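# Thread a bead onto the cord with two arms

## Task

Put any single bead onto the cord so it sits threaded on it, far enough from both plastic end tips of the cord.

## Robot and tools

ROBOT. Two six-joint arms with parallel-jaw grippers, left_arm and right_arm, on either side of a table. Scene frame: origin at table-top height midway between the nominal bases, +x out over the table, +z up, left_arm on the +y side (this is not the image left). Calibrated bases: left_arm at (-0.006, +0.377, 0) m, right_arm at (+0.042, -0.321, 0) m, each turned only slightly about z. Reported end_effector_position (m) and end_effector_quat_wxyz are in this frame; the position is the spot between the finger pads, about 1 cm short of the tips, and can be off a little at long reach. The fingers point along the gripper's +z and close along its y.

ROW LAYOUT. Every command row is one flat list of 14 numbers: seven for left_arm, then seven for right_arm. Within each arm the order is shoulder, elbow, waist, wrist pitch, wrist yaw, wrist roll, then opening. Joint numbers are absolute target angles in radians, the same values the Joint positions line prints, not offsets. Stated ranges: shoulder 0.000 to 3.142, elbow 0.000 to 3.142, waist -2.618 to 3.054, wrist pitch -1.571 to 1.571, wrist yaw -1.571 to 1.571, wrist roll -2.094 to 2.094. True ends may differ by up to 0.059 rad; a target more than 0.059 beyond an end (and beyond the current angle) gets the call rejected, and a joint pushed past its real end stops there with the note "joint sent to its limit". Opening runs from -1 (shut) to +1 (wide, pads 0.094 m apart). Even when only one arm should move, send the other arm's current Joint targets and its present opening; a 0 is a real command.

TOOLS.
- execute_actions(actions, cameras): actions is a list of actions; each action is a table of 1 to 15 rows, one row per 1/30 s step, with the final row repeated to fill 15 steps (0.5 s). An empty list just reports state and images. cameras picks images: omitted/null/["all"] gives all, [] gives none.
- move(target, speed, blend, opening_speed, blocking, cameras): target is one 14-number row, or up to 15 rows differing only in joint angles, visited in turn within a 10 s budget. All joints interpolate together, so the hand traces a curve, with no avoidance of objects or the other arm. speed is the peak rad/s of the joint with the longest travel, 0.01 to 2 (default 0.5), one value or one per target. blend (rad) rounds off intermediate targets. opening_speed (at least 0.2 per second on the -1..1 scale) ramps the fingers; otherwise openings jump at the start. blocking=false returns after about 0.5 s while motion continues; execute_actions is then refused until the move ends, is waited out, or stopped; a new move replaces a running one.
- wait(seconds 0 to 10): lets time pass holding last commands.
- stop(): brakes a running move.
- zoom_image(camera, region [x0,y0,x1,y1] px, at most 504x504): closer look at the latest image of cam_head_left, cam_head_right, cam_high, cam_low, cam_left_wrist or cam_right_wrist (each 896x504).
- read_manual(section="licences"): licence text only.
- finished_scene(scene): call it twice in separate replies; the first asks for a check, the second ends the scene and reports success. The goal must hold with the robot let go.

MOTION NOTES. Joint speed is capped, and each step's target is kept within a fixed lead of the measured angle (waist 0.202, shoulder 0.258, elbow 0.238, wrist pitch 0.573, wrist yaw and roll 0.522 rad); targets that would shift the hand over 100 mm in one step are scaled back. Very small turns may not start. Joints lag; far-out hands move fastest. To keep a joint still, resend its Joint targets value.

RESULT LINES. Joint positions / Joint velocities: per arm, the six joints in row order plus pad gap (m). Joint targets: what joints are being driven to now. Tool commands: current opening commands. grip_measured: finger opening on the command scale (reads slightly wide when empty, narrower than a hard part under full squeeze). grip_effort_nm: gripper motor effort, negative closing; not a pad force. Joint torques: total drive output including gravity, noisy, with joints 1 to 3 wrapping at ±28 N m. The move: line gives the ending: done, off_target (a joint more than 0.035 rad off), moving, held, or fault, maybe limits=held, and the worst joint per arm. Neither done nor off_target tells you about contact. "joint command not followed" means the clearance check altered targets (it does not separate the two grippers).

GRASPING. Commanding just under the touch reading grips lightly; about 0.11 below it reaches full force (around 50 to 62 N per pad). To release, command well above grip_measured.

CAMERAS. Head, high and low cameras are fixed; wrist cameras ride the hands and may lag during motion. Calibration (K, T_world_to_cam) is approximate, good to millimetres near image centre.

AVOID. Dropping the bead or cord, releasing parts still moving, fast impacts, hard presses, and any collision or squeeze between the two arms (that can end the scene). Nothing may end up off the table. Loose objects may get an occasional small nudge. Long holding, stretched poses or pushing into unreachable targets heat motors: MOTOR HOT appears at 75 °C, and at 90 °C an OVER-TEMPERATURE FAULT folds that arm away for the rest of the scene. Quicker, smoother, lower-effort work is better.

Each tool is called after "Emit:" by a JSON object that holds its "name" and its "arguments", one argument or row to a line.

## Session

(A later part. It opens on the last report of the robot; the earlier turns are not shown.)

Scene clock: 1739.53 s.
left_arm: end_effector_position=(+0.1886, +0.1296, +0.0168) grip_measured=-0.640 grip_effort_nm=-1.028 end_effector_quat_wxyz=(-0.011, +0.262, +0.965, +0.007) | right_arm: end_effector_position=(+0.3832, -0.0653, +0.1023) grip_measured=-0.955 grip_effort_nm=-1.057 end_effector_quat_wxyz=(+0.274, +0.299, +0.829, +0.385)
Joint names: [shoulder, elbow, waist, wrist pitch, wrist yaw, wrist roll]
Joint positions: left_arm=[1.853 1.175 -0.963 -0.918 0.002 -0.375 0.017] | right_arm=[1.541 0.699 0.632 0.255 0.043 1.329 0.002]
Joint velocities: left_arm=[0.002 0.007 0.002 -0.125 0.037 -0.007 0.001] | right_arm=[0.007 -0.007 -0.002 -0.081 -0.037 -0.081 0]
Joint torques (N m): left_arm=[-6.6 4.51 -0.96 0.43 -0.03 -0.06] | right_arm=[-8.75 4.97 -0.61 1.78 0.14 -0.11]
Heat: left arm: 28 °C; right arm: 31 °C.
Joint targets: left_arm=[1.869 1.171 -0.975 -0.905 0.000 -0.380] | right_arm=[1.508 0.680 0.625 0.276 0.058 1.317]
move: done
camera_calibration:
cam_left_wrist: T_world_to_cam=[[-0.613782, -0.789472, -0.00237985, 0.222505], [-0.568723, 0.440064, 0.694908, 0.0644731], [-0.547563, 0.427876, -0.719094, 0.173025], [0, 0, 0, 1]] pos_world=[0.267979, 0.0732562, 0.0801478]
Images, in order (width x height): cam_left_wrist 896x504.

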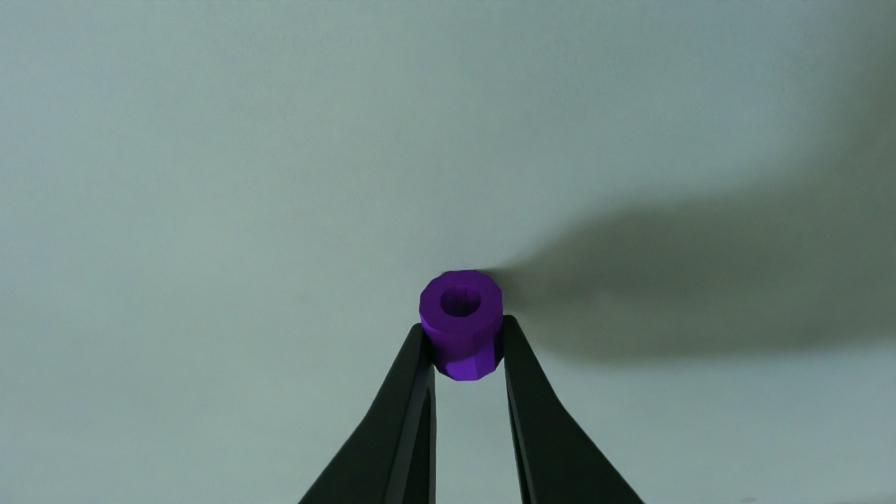

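Emit:
{"name": "move", "arguments": {
  "target": [
    [1.70,1.171,-0.975,-0.905,0,-0.2,-0.75,1.508,0.68,0.625,0.276,0.058,1.317,-1],
    [2.194,0.690,-1.056,1.46,0,0,-0.75,1.508,0.68,0.625,0.276,0.058,1.317,-1]
  ],
  "speed": 0.5
}}

Emit:
{"name": "zoom_image", "arguments": {
  "camera": "cam_low",
  "region": [240, 220, 400, 320]
}}

Scene clock: 1785.43 s.
left_arm: end_effector_position=(+0.2686, -0.0406, +0.0878) grip_measured=-0.640 grip_effort_nm=-1.028 end_effector_quat_wxyz=(+0.609, +0.342, +0.635, -0.331) | right_arm: end_effector_position=(+0.3832, -0.0653, +0.1023) grip_measured=-0.955 grip_effort_nm=-1.053 end_effector_quat_wxyz=(+0.274, +0.299, +0.829, +0.385)
Joint names: [shoulder, elbow, waist, wrist pitch, wrist yaw, wrist roll]
Joint positions: left_arm=[2.174 0.695 -1.047 1.44 0.002 -0.004 0.017] | right_arm=[1.541 0.699 0.632 0.255 0.043 1.329 0.002]
Joint velocities: left_arm=[0.012 -0.002 -0.002 -0.007 0.051 0.007 -0.001] | right_arm=[-0.012 -0.002 -0.002 -0.037 0.066 -0.022 0]
Joint torques (N m): left_arm=[-7.31 2.96 -0.73 1.73 -0.03 0.02] | right_arm=[-8.77 4.9 -0.61 1.79 0.15 -0.11]
Heat: left arm: 27 °C; right arm: 32 °C.
Joint targets: left_arm=[2.194 0.690 -1.056 1.460 0.000 0.000] | right_arm=[1.508 0.680 0.625 0.276 0.058 1.317]
move: done
camera_calibration:
cam_left_wrist: T_world_to_cam=[[-0.834433, -0.536798, -0.124782, 0.217717], [-0.306996, 0.640785, -0.703667, 0.196174], [0.457685, -0.548855, -0.699487, 0.029386], [0, 0, 0, 1]] pos_world=[0.228445, 0.007293, 0.185764]
cam_right_wrist: T_world_to_cam=[[-0.351232, -0.449923, -0.8211, 0.191074], [-0.933527, 0.235592, 0.27023, 0.370643], [0.0718618, 0.861432, -0.502763, 0.196056], [0, 0, 0, 1]] pos_world=[0.399028, -0.170241, 0.155302]

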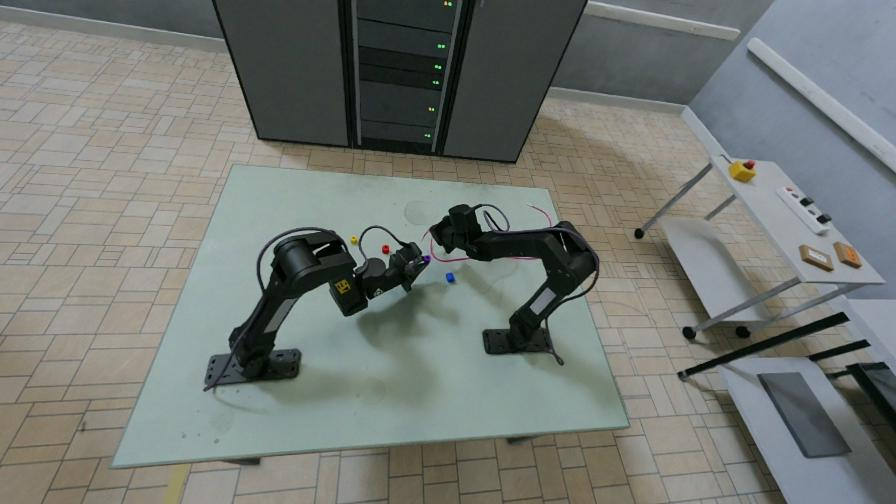

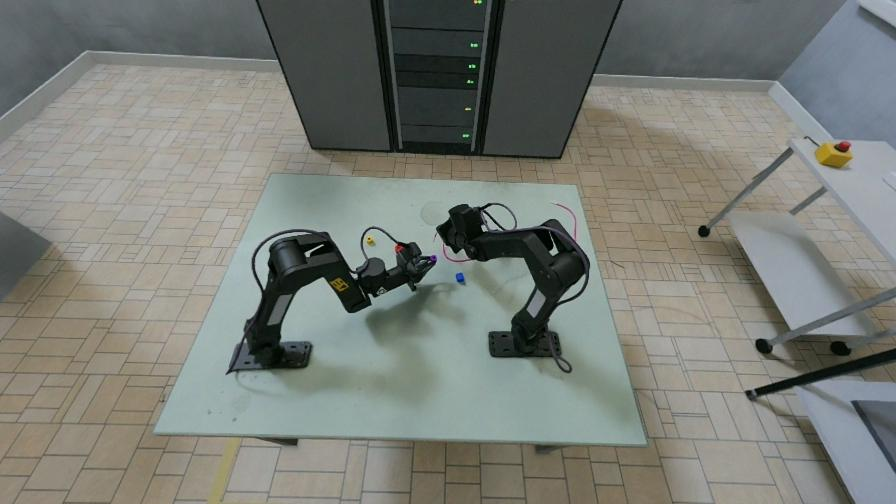

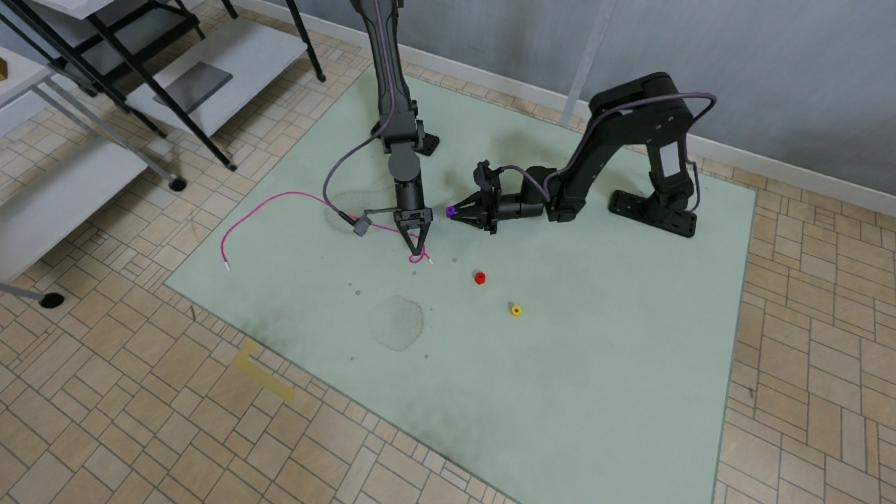

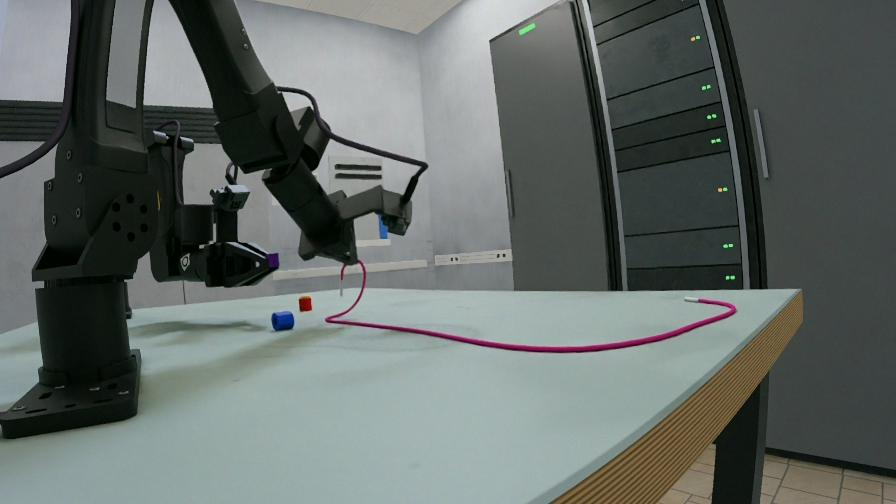

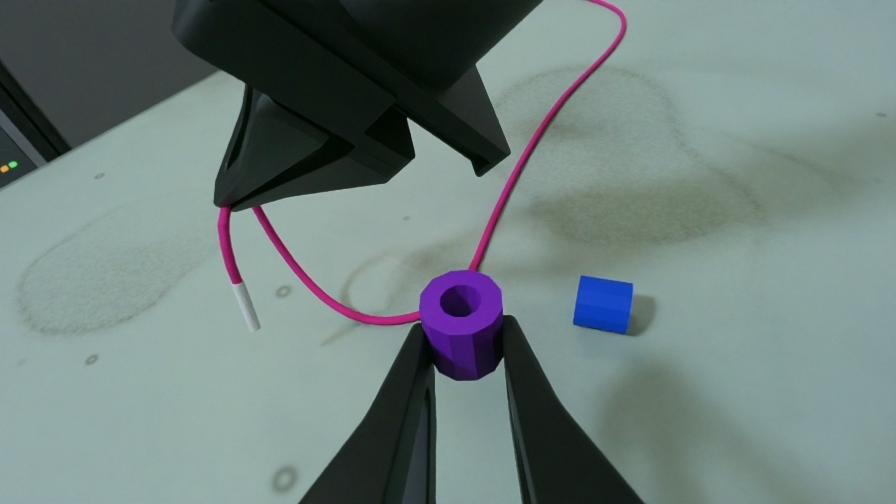

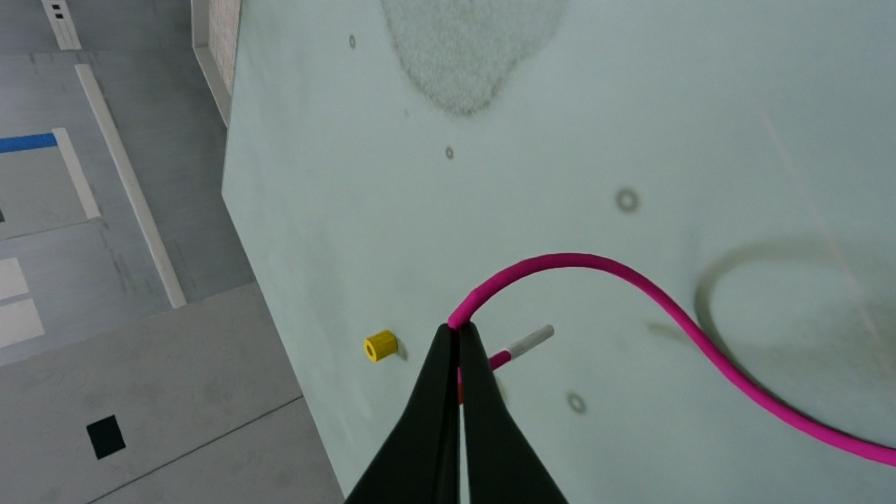

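Scaled by 3.150 from the camera's 896x504 image, which has a finer 1280x720 frame.

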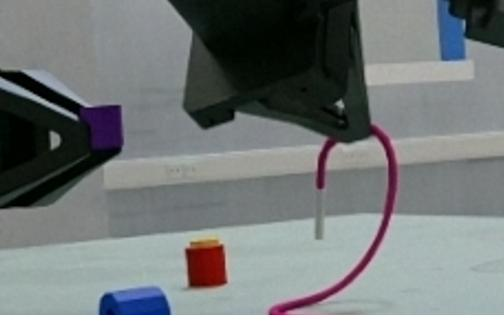

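Emit:
{"name": "move", "arguments": {
  "target": [
    [2.194,0.690,-1.056,1.46,0,0,-0.75,0.99,0.79,0.65,-0.325,0.058,1.317,-1],
    [2.194,0.690,-1.056,1.46,0,0,-0.75,0.985,0.795,0.812,-0.325,0.058,1.317,-1]
  ],
  "speed": 0.35,
  "cameras": ["cam_left_wrist","cam_low","cam_high"]
}}

Emit:
{"name": "zoom_image", "arguments": {
  "camera": "cam_low",
  "region": [240, 200, 340, 290]
}}

Scene clock: 1817.97 s.
left_arm: end_effector_position=(+0.2686, -0.0406, +0.0881) grip_measured=-0.640 grip_effort_nm=-1.028 end_effector_quat_wxyz=(+0.609, +0.342, +0.634, -0.331) | right_arm: end_effector_position=(+0.2761, -0.0749, +0.2035) grip_measured=-0.955 grip_effort_nm=-1.057 end_effector_quat_wxyz=(+0.245, +0.226, +0.847, +0.414)
Joint names: [shoulder, elbow, waist, wrist pitch, wrist yaw, wrist roll]
Joint positions: left_arm=[2.174 0.695 -1.047 1.441 0.002 -0.004 0.017] | right_arm=[1.006 0.748 0.805 -0.31 0.047 1.329 0.002]
Joint velocities: left_arm=[0.007 -0.012 -0.002 0.037 0.051 -0.051 0] | right_arm=[-0.007 0.007 -0.002 -0.066 -0.051 0.066 0]
Joint torques (N m): left_arm=[-7.32 2.96 -0.73 1.73 -0.04 0.03] | right_arm=[-3.9 11.12 0.59 1.44 0.11 -0.11]
Heat: left arm: 27 °C; right arm: 32 °C.
Joint targets: left_arm=[2.194 0.690 -1.056 1.460 0.000 0.000] | right_arm=[0.985 0.795 0.812 -0.325 0.058 1.317]
move: off_target (right_arm); right_arm: the elbow is farthest, 0.047 rad from its target
camera_calibration:
cam_left_wrist: T_world_to_cam=[[-0.834322, -0.536879, -0.12517, 0.217754], [-0.30632, 0.640263, -0.704437, 0.196247], [0.458339, -0.549385, -0.698642, 0.0293054], [0, 0, 0, 1]] pos_world=[0.228359, 0.00735748, 0.185974]
Images, in order (width x height): cam_high 896x504, cam_low 896x504, cam_left_wrist 896x504.

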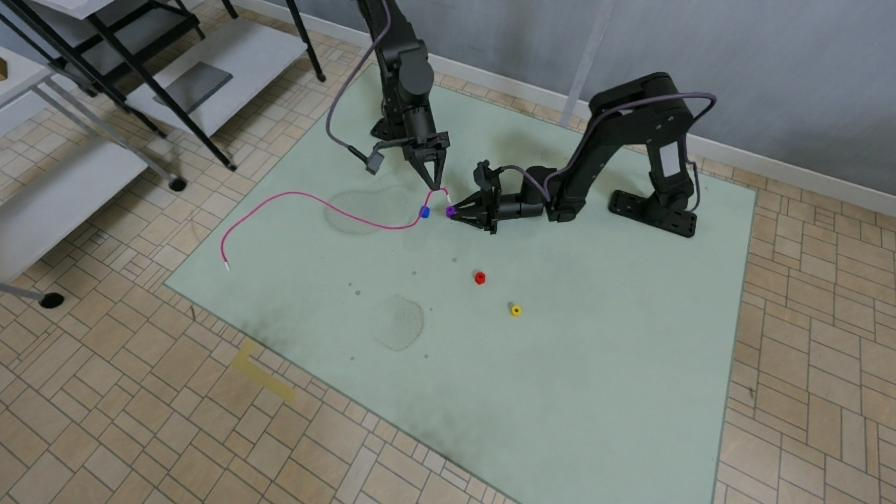

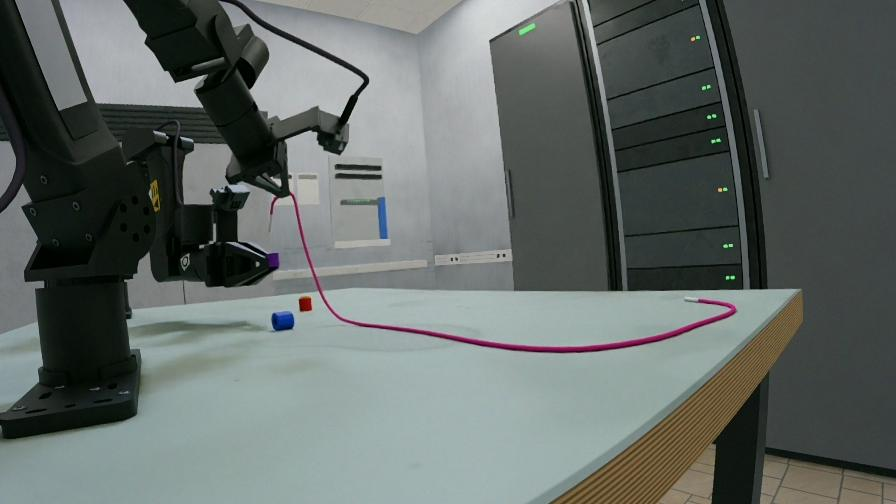

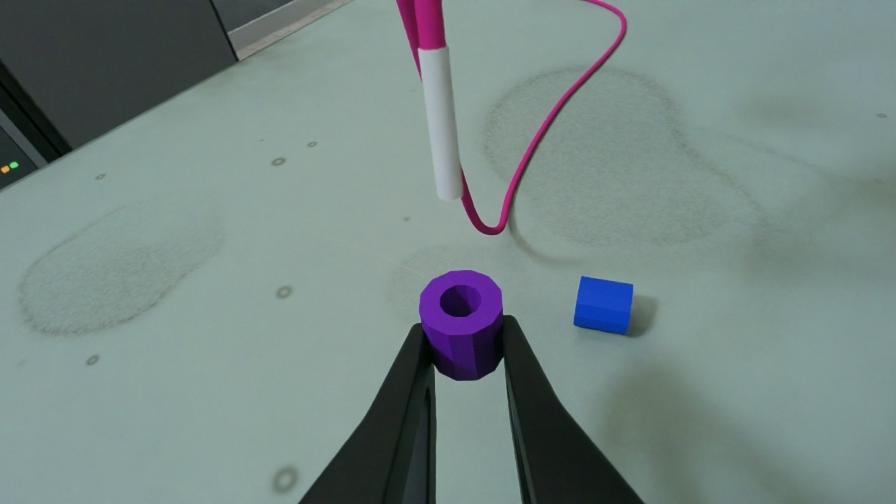

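Scaled by 5.040 from the camera's 896x504 image, which has a finer 1280x720 frame.

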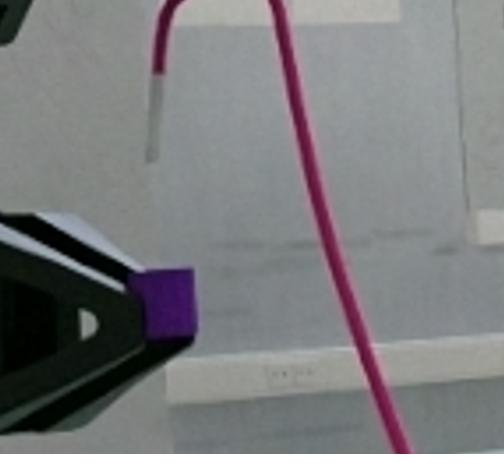

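Emit:
{"name": "move", "arguments": {
  "target": [2.194,0.690,-1.056,1.46,0,0,-0.75,0.985,0.645,0.796,-0.205,0.058,1.317,-1],
  "speed": 0.1,
  "cameras": ["cam_left_wrist","cam_low"]
}}

Emit:
{"name": "zoom_image", "arguments": {
  "camera": "cam_low",
  "region": [240, 200, 340, 290]
}}

Emit:
{"name": "zoom_image", "arguments": {
  "camera": "cam_left_wrist",
  "region": [370, 180, 560, 400]
}}

Scene clock: 1855.03 s.
left_arm: end_effector_position=(+0.2686, -0.0406, +0.0881) grip_measured=-0.640 grip_effort_nm=-1.023 end_effector_quat_wxyz=(+0.609, +0.342, +0.634, -0.331) | right_arm: end_effector_position=(+0.2753, -0.0757, +0.1830) grip_measured=-0.955 grip_effort_nm=-1.053 end_effector_quat_wxyz=(+0.245, +0.226, +0.847, +0.414)
Joint names: [shoulder, elbow, waist, wrist pitch, wrist yaw, wrist roll]
Joint positions: left_arm=[2.174 0.695 -1.047 1.441 0.002 -0.004 0.017] | right_arm=[1.006 0.666 0.805 -0.227 0.047 1.329 0.002]
Joint velocities: left_arm=[-0.007 -0.002 0.007 -0.022 -0.007 0.037 0] | right_arm=[0.002 0.007 0.012 -0.066 -0.037 0.037 -0.001]
Joint torques (N m): left_arm=[-7.31 2.99 -0.73 1.73 -0.04 0.02] | right_arm=[-3.86 5.82 -0.77 1.79 0.09 -0.1]
Heat: left arm: 28 °C; right arm: 32 °C.
Joint targets: left_arm=[2.194 0.690 -1.056 1.460 0.000 0.000] | right_arm=[0.985 0.645 0.796 -0.205 0.058 1.317]
move: done
camera_calibration:
cam_left_wrist: T_world_to_cam=[[-0.834322, -0.536879, -0.12517, 0.217754], [-0.30632, 0.640263, -0.704437, 0.196247], [0.458339, -0.549385, -0.698642, 0.0293054], [0, 0, 0, 1]] pos_world=[0.228359, 0.00735748, 0.185974]
Images, in order (width x height): cam_low 896x504, cam_left_wrist 896x504.

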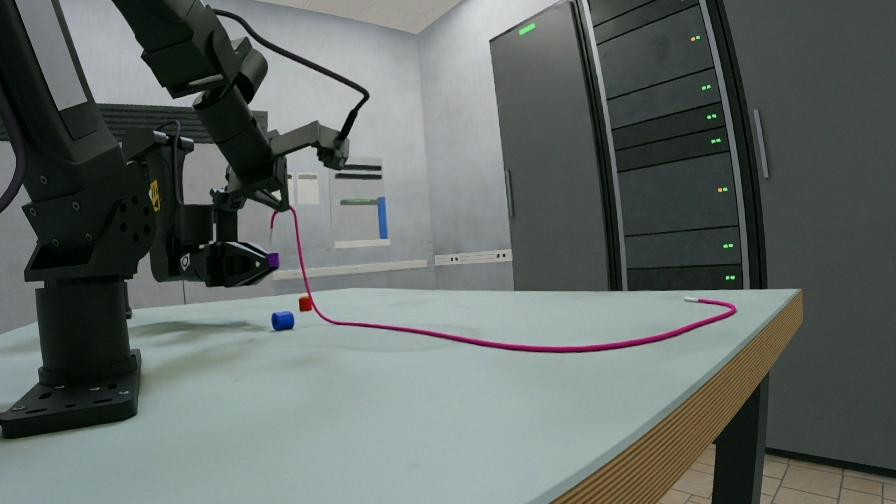

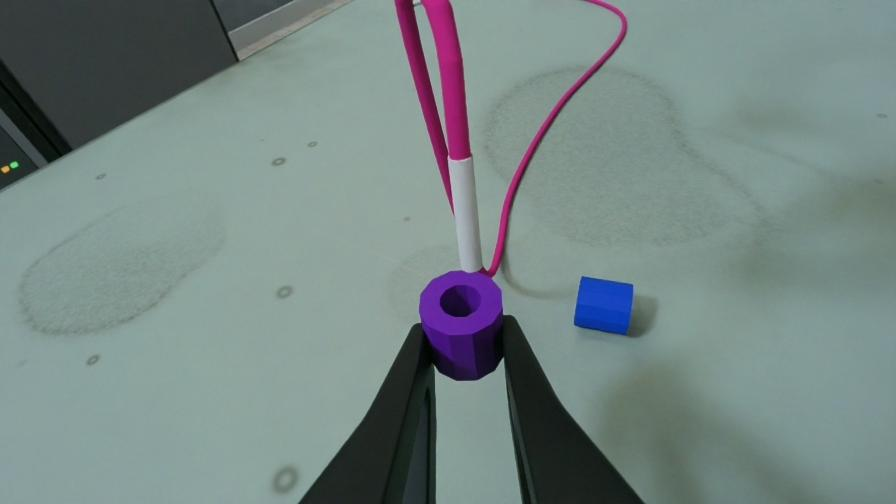

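Scaled by 5.040 from the camera's 896x504 image, which has a finer 1280x720 frame.

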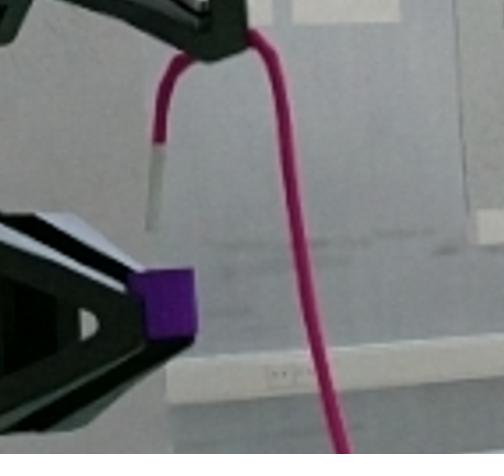

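Scaled by 2.291 from the camera's 896x504 image, which has a finer 1280x720 frame.

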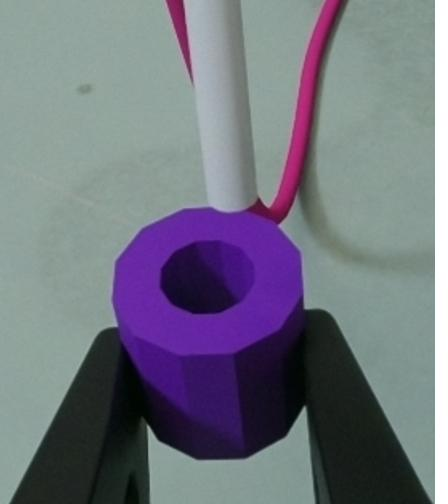

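Emit:
{"name": "move", "arguments": {
  "target": [2.194,0.690,-1.056,1.46,0,0,-0.75,1.038,0.624,0.796,-0.168,0.058,1.317,-1],
  "speed": 0.06,
  "cameras": ["cam_left_wrist","cam_low"]
}}

Emit:
{"name": "zoom_image", "arguments": {
  "camera": "cam_low",
  "region": [240, 200, 340, 290]
}}

Emit:
{"name": "zoom_image", "arguments": {
  "camera": "cam_left_wrist",
  "region": [370, 180, 560, 400]
}}

Scene clock: 1877.90 s.
left_arm: end_effector_position=(+0.2686, -0.0406, +0.0881) grip_measured=-0.640 grip_effort_nm=-1.023 end_effector_quat_wxyz=(+0.609, +0.342, +0.634, -0.331) | right_arm: end_effector_position=(+0.2775, -0.0733, +0.1725) grip_measured=-0.955 grip_effort_nm=-1.057 end_effector_quat_wxyz=(+0.242, +0.227, +0.849, +0.410)
Joint names: [shoulder, elbow, waist, wrist pitch, wrist yaw, wrist roll]
Joint positions: left_arm=[2.174 0.695 -1.047 1.441 0.002 -0.004 0.017] | right_arm=[1.034 0.646 0.805 -0.19 0.047 1.329 0.002]
Joint velocities: left_arm=[-0.002 0.007 0.002 -0.007 0.022 0.095 -0.001] | right_arm=[0.007 -0.012 0.017 0.007 0.051 -0.007 0]
Joint torques (N m): left_arm=[-7.31 2.97 -0.75 1.73 -0.03 0.02] | right_arm=[-2.02 5.78 -0.75 1.83 0.11 -0.1]
Heat: left arm: 29 °C; right arm: 34 °C.
Joint targets: left_arm=[2.194 0.690 -1.056 1.460 0.000 0.000] | right_arm=[1.038 0.624 0.796 -0.168 0.058 1.317]
move: done
camera_calibration:
cam_left_wrist: T_world_to_cam=[[-0.834322, -0.536879, -0.12517, 0.217754], [-0.30632, 0.640263, -0.704437, 0.196247], [0.458339, -0.549385, -0.698642, 0.0293054], [0, 0, 0, 1]] pos_world=[0.228359, 0.00735748, 0.185974]
Images, in order (width x height): cam_low 896x504, cam_left_wrist 896x504.

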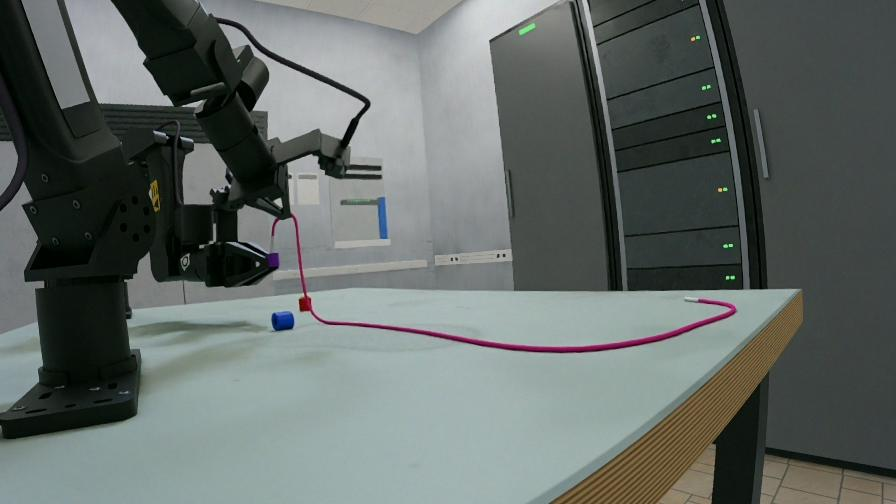

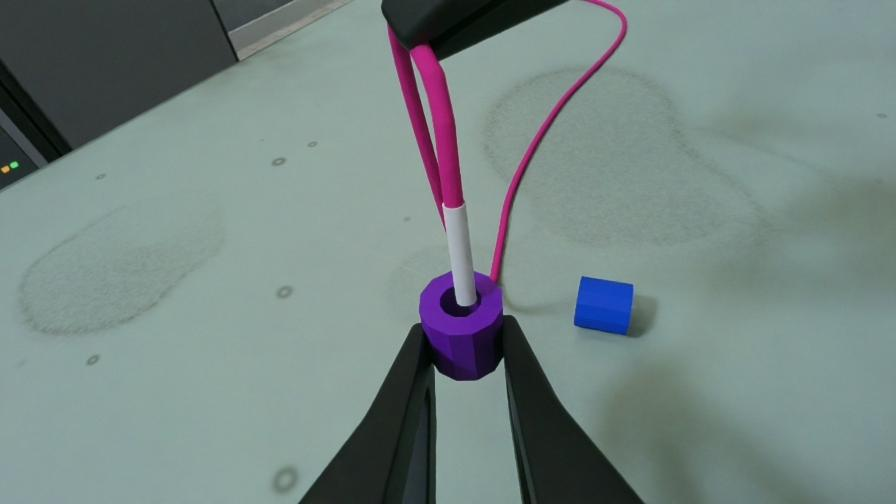

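Scaled by 5.040 from the camera's 896x504 image, which has a finer 1280x720 frame.

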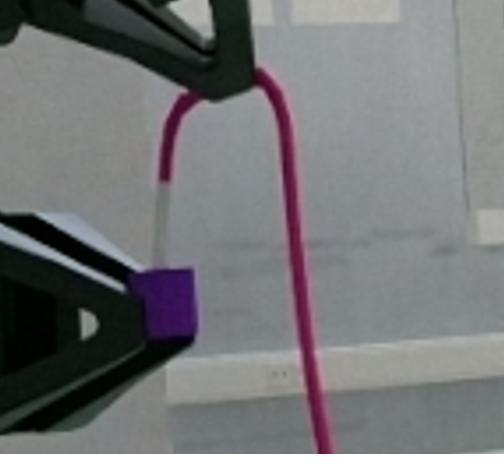

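Scaled by 2.291 from the camera's 896x504 image, which has a finer 1280x720 frame.

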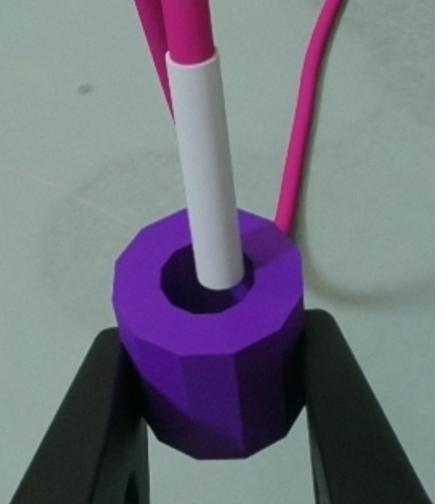

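Emit:
{"name": "move", "arguments": {
  "target": [2.194,0.690,-1.056,1.46,0,0,-0.75,1.0576,0.573,0.796,-0.099,0.058,1.317,-1],
  "speed": 0.06,
  "cameras": ["cam_left_wrist","cam_low"]
}}

Emit:
{"name": "zoom_image", "arguments": {
  "camera": "cam_low",
  "region": [240, 200, 340, 290]
}}

Emit:
{"name": "zoom_image", "arguments": {
  "camera": "cam_left_wrist",
  "region": [370, 180, 560, 400]
}}

Scene clock: 1894.93 s.
left_arm: end_effector_position=(+0.2686, -0.0406, +0.0881) grip_measured=-0.640 grip_effort_nm=-1.033 end_effector_quat_wxyz=(+0.609, +0.342, +0.634, -0.331) | right_arm: end_effector_position=(+0.2782, -0.0726, +0.1575) grip_measured=-0.955 grip_effort_nm=-1.057 end_effector_quat_wxyz=(+0.242, +0.227, +0.850, +0.410)
Joint names: [shoulder, elbow, waist, wrist pitch, wrist yaw, wrist roll]
Joint positions: left_arm=[2.174 0.695 -1.047 1.441 0.002 -0.004 0.017] | right_arm=[1.052 0.594 0.805 -0.121 0.047 1.329 0.002]
Joint velocities: left_arm=[0.027 -0.002 -0.002 -0.081 0.007 -0.022 -0.001] | right_arm=[0.002 -0.002 0.012 0.037 -0.007 0.022 -0.001]
Joint torques (N m): left_arm=[-7.31 2.96 -0.75 1.73 -0.04 0.03] | right_arm=[-2.14 5.63 -0.76 1.79 0.12 -0.1]
Heat: left arm: 29 °C; right arm: 33 °C.
Joint targets: left_arm=[2.194 0.690 -1.056 1.460 0.000 0.000] | right_arm=[1.057 0.573 0.796 -0.099 0.058 1.317]
move: done
camera_calibration:
cam_left_wrist: T_world_to_cam=[[-0.834322, -0.536879, -0.12517, 0.217754], [-0.30632, 0.640263, -0.704437, 0.196247], [0.458339, -0.549385, -0.698642, 0.0293054], [0, 0, 0, 1]] pos_world=[0.228359, 0.00735748, 0.185974]
Images, in order (width x height): cam_low 896x504, cam_left_wrist 896x504.

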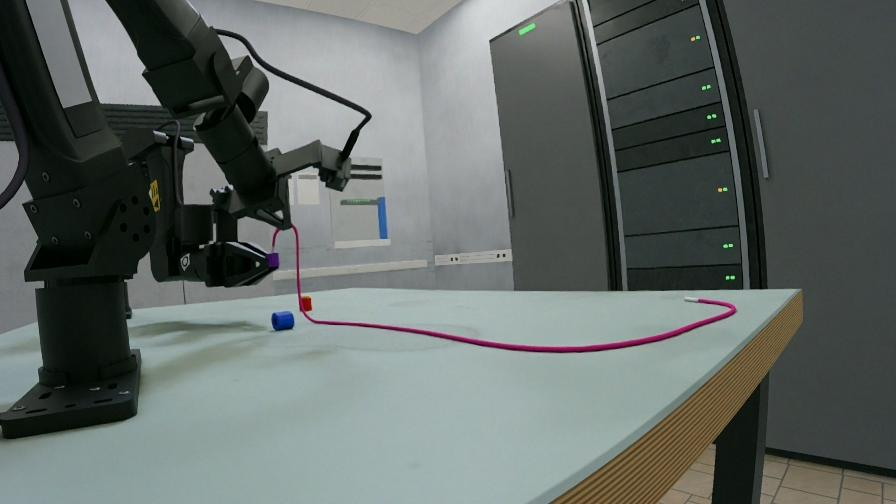

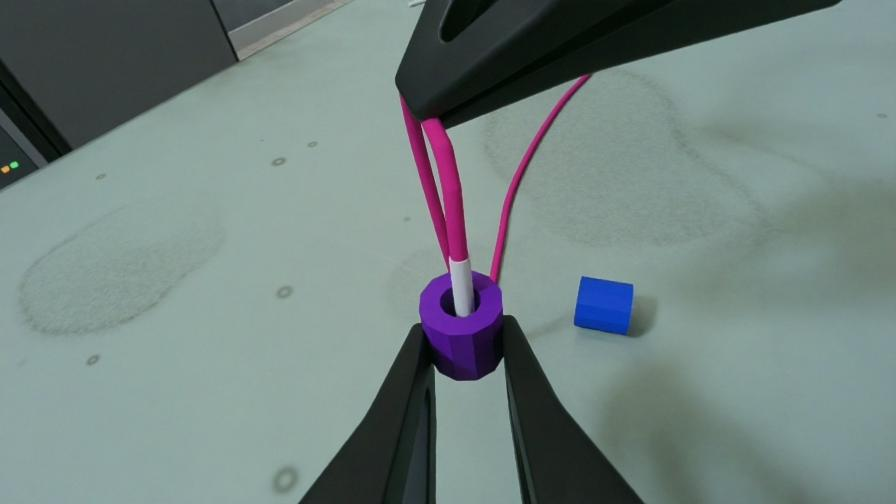

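Scaled by 5.040 from the camera's 896x504 image, which has a finer 1280x720 frame.

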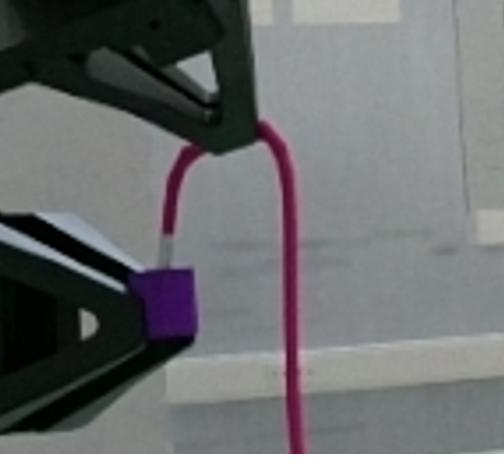

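Scaled by 2.291 from the camera's 896x504 image, which has a finer 1280x720 frame.

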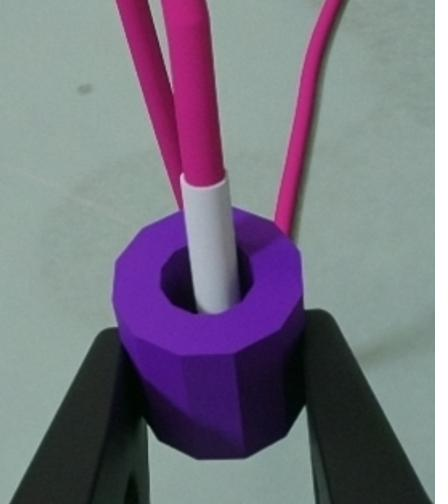

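Emit:
{"name": "move", "arguments": {
  "target": [
    [2.194,0.690,-1.056,1.46,0,0,-0.75,1.077,0.521,0.796,-0.027,0.058,1.317,-1],
    [2.194,0.690,-1.056,1.46,0,0,-0.75,1.0975,0.481,0.796,0.034,0.058,1.317,-1]
  ],
  "speed": 0.06,
  "cameras": ["cam_left_wrist","cam_low"]
}}

Emit:
{"name": "zoom_image", "arguments": {
  "camera": "cam_low",
  "region": [240, 200, 340, 290]
}}

Scene clock: 1906.40 s.
left_arm: end_effector_position=(+0.2686, -0.0406, +0.0881) grip_measured=-0.640 grip_effort_nm=-1.028 end_effector_quat_wxyz=(+0.609, +0.342, +0.634, -0.331) | right_arm: end_effector_position=(+0.2783, -0.0725, +0.1312) grip_measured=-0.955 grip_effort_nm=-1.053 end_effector_quat_wxyz=(+0.243, +0.227, +0.849, +0.411)
Joint names: [shoulder, elbow, waist, wrist pitch, wrist yaw, wrist roll]
Joint positions: left_arm=[2.174 0.695 -1.047 1.441 0.002 -0.004 0.017] | right_arm=[1.092 0.503 0.805 0.012 0.047 1.329 0.002]
Joint velocities: left_arm=[-0.017 -0.012 0.007 -0.037 0.037 -0.022 0] | right_arm=[-0.007 0.002 -0.002 -0.007 0.066 0.007 0.001]
Joint torques (N m): left_arm=[-7.31 2.97 -0.73 1.74 -0.04 0.03] | right_arm=[-2.17 5.46 -0.79 1.77 0.11 -0.1]
Heat: left arm: 29 °C; right arm: 32 °C.
Joint targets: left_arm=[2.194 0.690 -1.056 1.460 0.000 0.000] | right_arm=[1.097 0.481 0.796 0.034 0.058 1.317]
move: done
camera_calibration:
cam_left_wrist: T_world_to_cam=[[-0.834322, -0.536879, -0.12517, 0.217754], [-0.30632, 0.640263, -0.704437, 0.196247], [0.458339, -0.549385, -0.698642, 0.0293054], [0, 0, 0, 1]] pos_world=[0.228359, 0.00735748, 0.185974]
Images, in order (width x height): cam_low 896x504, cam_left_wrist 896x504.

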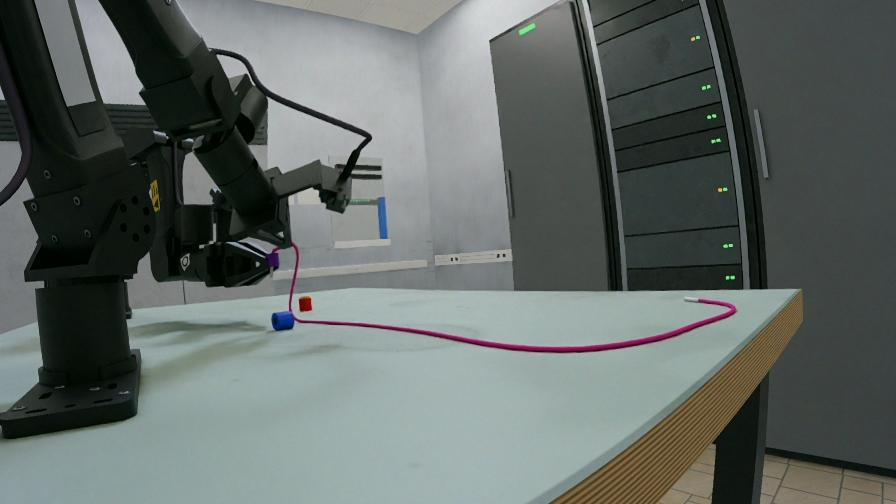

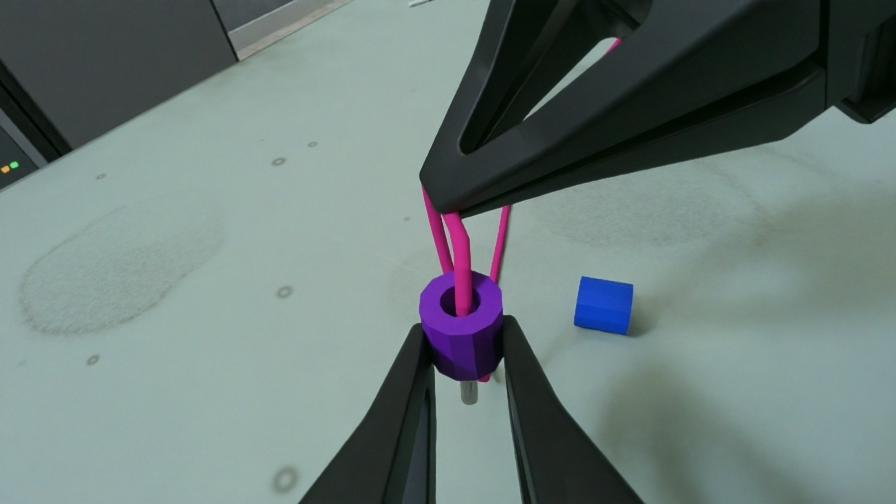

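Scaled by 5.040 from the camera's 896x504 image, which has a finer 1280x720 frame.

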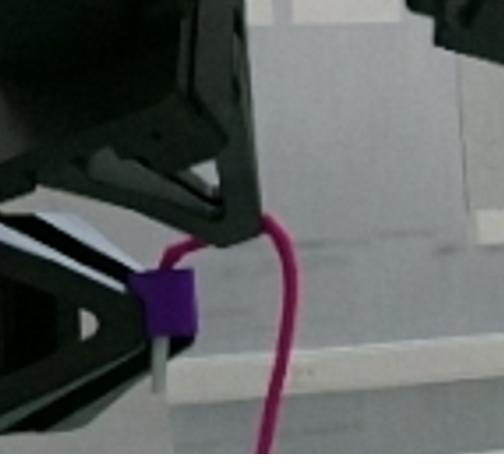

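Emit:
{"name": "move", "arguments": {
  "target": [2.315,0.740,-1.056,1.549,0,0,-0.75,1.168,0.385,0.836,0.20,0.058,1.317,-1],
  "speed": 0.08,
  "cameras": ["cam_left_wrist","cam_low","cam_high"]
}}

Emit:
{"name": "zoom_image", "arguments": {
  "camera": "cam_low",
  "region": [230, 220, 350, 310]
}}

Scene clock: 1940.10 s.
left_arm: end_effector_position=(+0.2700, -0.0427, +0.0609) grip_measured=-0.640 grip_effort_nm=-1.023 end_effector_quat_wxyz=(+0.608, +0.342, +0.636, -0.330) | right_arm: end_effector_position=(+0.2720, -0.0680, +0.1009) grip_measured=-0.955 grip_effort_nm=-1.053 end_effector_quat_wxyz=(+0.238, +0.217, +0.852, +0.413)
Joint names: [shoulder, elbow, waist, wrist pitch, wrist yaw, wrist roll]
Joint positions: left_arm=[2.294 0.722 -1.047 1.528 0.002 -0.004 0.017] | right_arm=[1.161 0.406 0.827 0.179 0.047 1.329 0.002]
Joint velocities: left_arm=[-0.007 0.007 -0.002 0.007 -0.007 0.037 0] | right_arm=[-0.017 -0.012 0.017 -0.007 -0.007 0.037 0.001]
Joint torques (N m): left_arm=[-7.57 4.26 -0.75 1.74 -0.04 0.02] | right_arm=[-2.32 5.11 0.76 1.8 0.11 -0.1]
Heat: left arm: 30 °C; right arm: 32 °C.
Joint targets: left_arm=[2.315 0.740 -1.056 1.549 0.000 0.000] | right_arm=[1.168 0.385 0.836 0.200 0.058 1.317]
move: done
camera_calibration:
cam_left_wrist: T_world_to_cam=[[-0.834663, -0.53636, -0.125125, 0.214477], [-0.308231, 0.643177, -0.70094, 0.17926], [0.456434, -0.546481, -0.702158, 0.00932769], [0, 0, 0, 1]] pos_world=[0.230012, 0.00483863, 0.159036]
Images, in order (width x height): cam_high 896x504, cam_low 896x504, cam_left_wrist 896x504.

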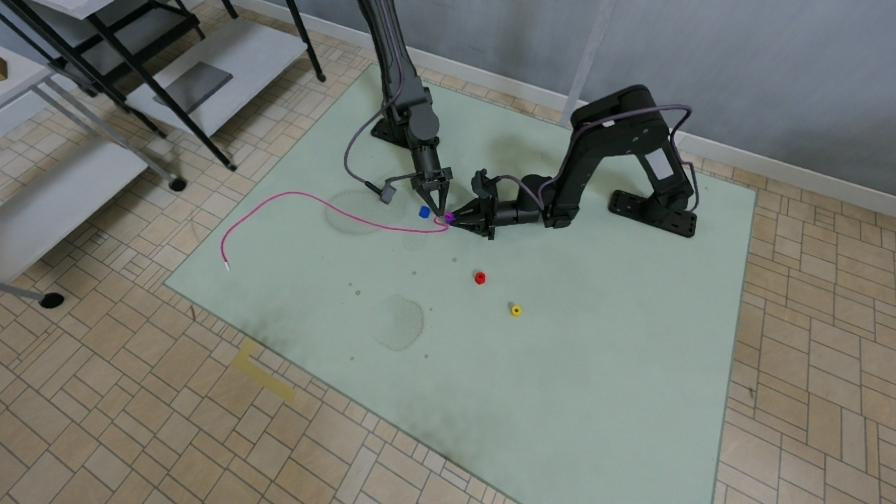

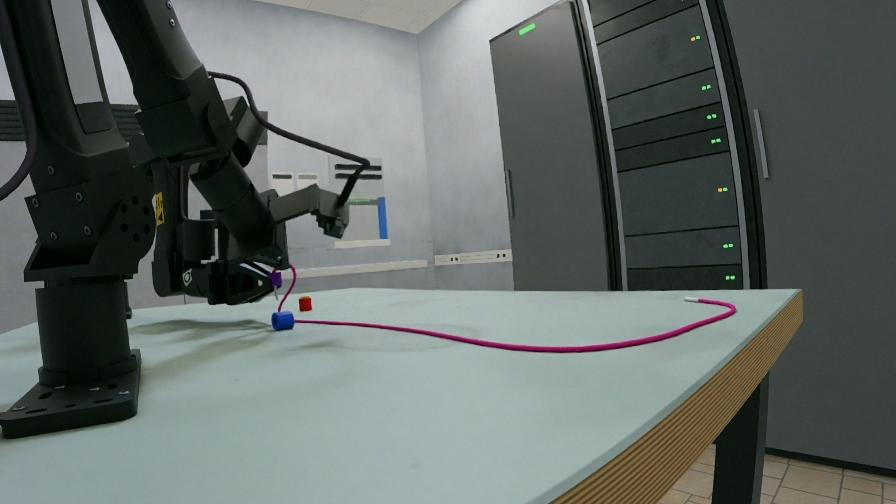

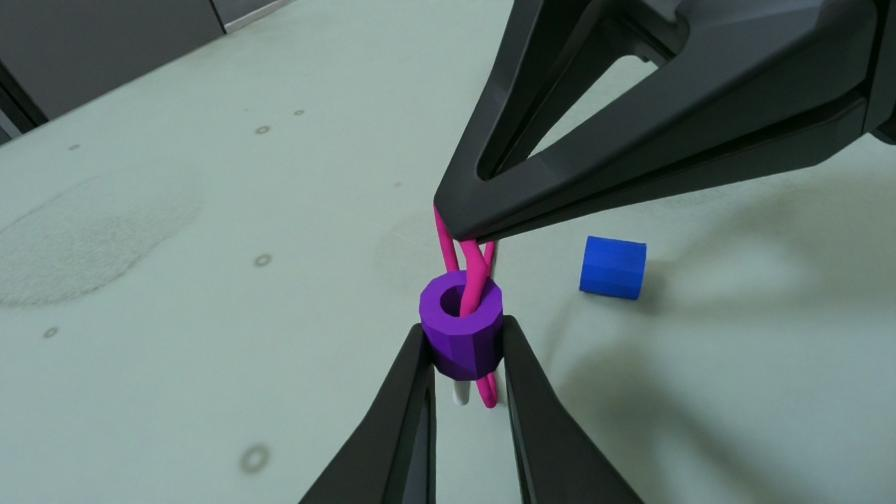

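Scaled by 4.200 from the camera's 896x504 image, which has a finer 1280x720 frame.

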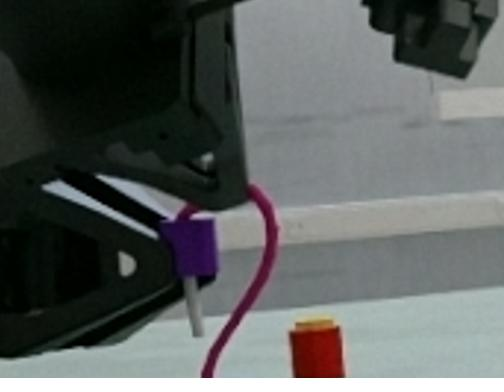

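Emit:
{"name": "move", "arguments": {
  "target": [2.315,0.740,-1.056,1.549,0,0,-0.75,1.168,0.385,0.836,0.20,0.058,1.317,-0.6],
  "opening_speed": 0.2,
  "cameras": ["cam_left_wrist","cam_low"]
}}

Emit:
{"name": "zoom_image", "arguments": {
  "camera": "cam_low",
  "region": [230, 220, 350, 310]
}}

Scene clock: 1986.60 s.
left_arm: end_effector_position=(+0.2700, -0.0427, +0.0612) grip_measured=-0.640 grip_effort_nm=-1.028 end_effector_quat_wxyz=(+0.608, +0.342, +0.635, -0.331) | right_arm: end_effector_position=(+0.2721, -0.0679, +0.1011) grip_measured=-0.603 grip_effort_nm=0.134 end_effector_quat_wxyz=(+0.238, +0.217, +0.851, +0.414)
Joint names: [shoulder, elbow, waist, wrist pitch, wrist yaw, wrist roll]
Joint positions: left_arm=[2.294 0.722 -1.047 1.529 0.002 -0.004 0.017] | right_arm=[1.161 0.406 0.827 0.18 0.047 1.329 0.019]
Joint velocities: left_arm=[0.002 0.002 -0.002 0.007 -0.037 -0.022 0] | right_arm=[0.002 -0.002 -0.012 0.022 -0.007 0.007 0]
Joint torques (N m): left_arm=[-7.6 4.26 -0.75 1.74 -0.03 0.03] | right_arm=[-2.3 5.08 0.79 1.79 0.11 -0.1]
Heat: left arm: 31 °C; right arm: 36 °C.
Joint targets: left_arm=[2.315 0.740 -1.056 1.549 0.000 0.000] | right_arm=[1.168 0.385 0.836 0.200 0.058 1.317]
move: done
camera_calibration:
cam_left_wrist: T_world_to_cam=[[-0.834584, -0.53648, -0.125136, 0.214487], [-0.307791, 0.642506, -0.701749, 0.17937], [0.456874, -0.547153, -0.701349, 0.00932146], [0, 0, 0, 1]] pos_world=[0.229957, 0.00492225, 0.15925]
Images, in order (width x height): cam_low 896x504, cam_left_wrist 896x504.

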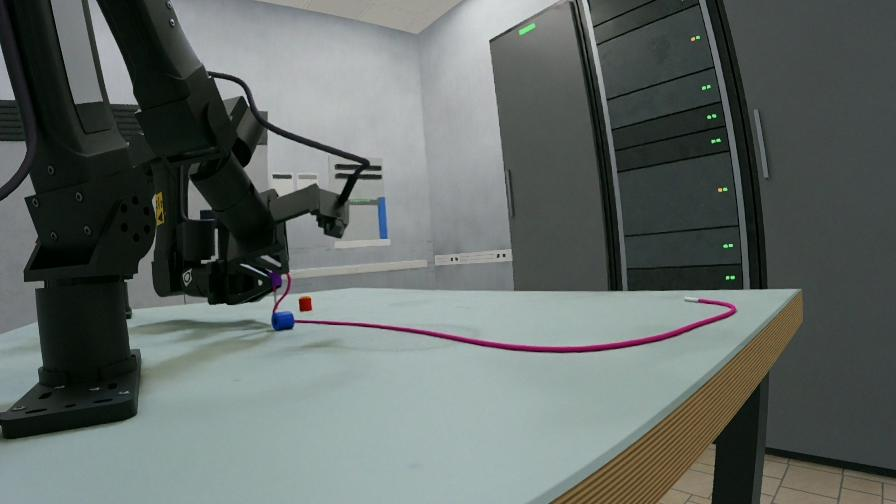

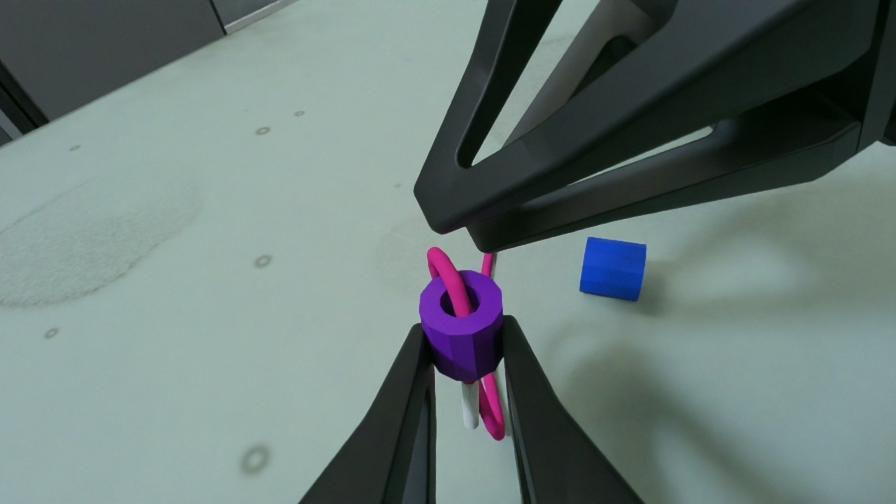

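Scaled by 4.200 from the camera's 896x504 image, which has a finer 1280x720 frame.

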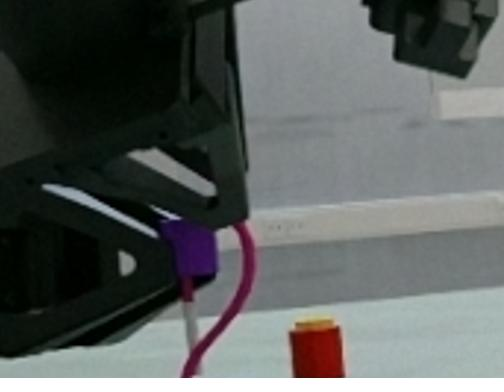

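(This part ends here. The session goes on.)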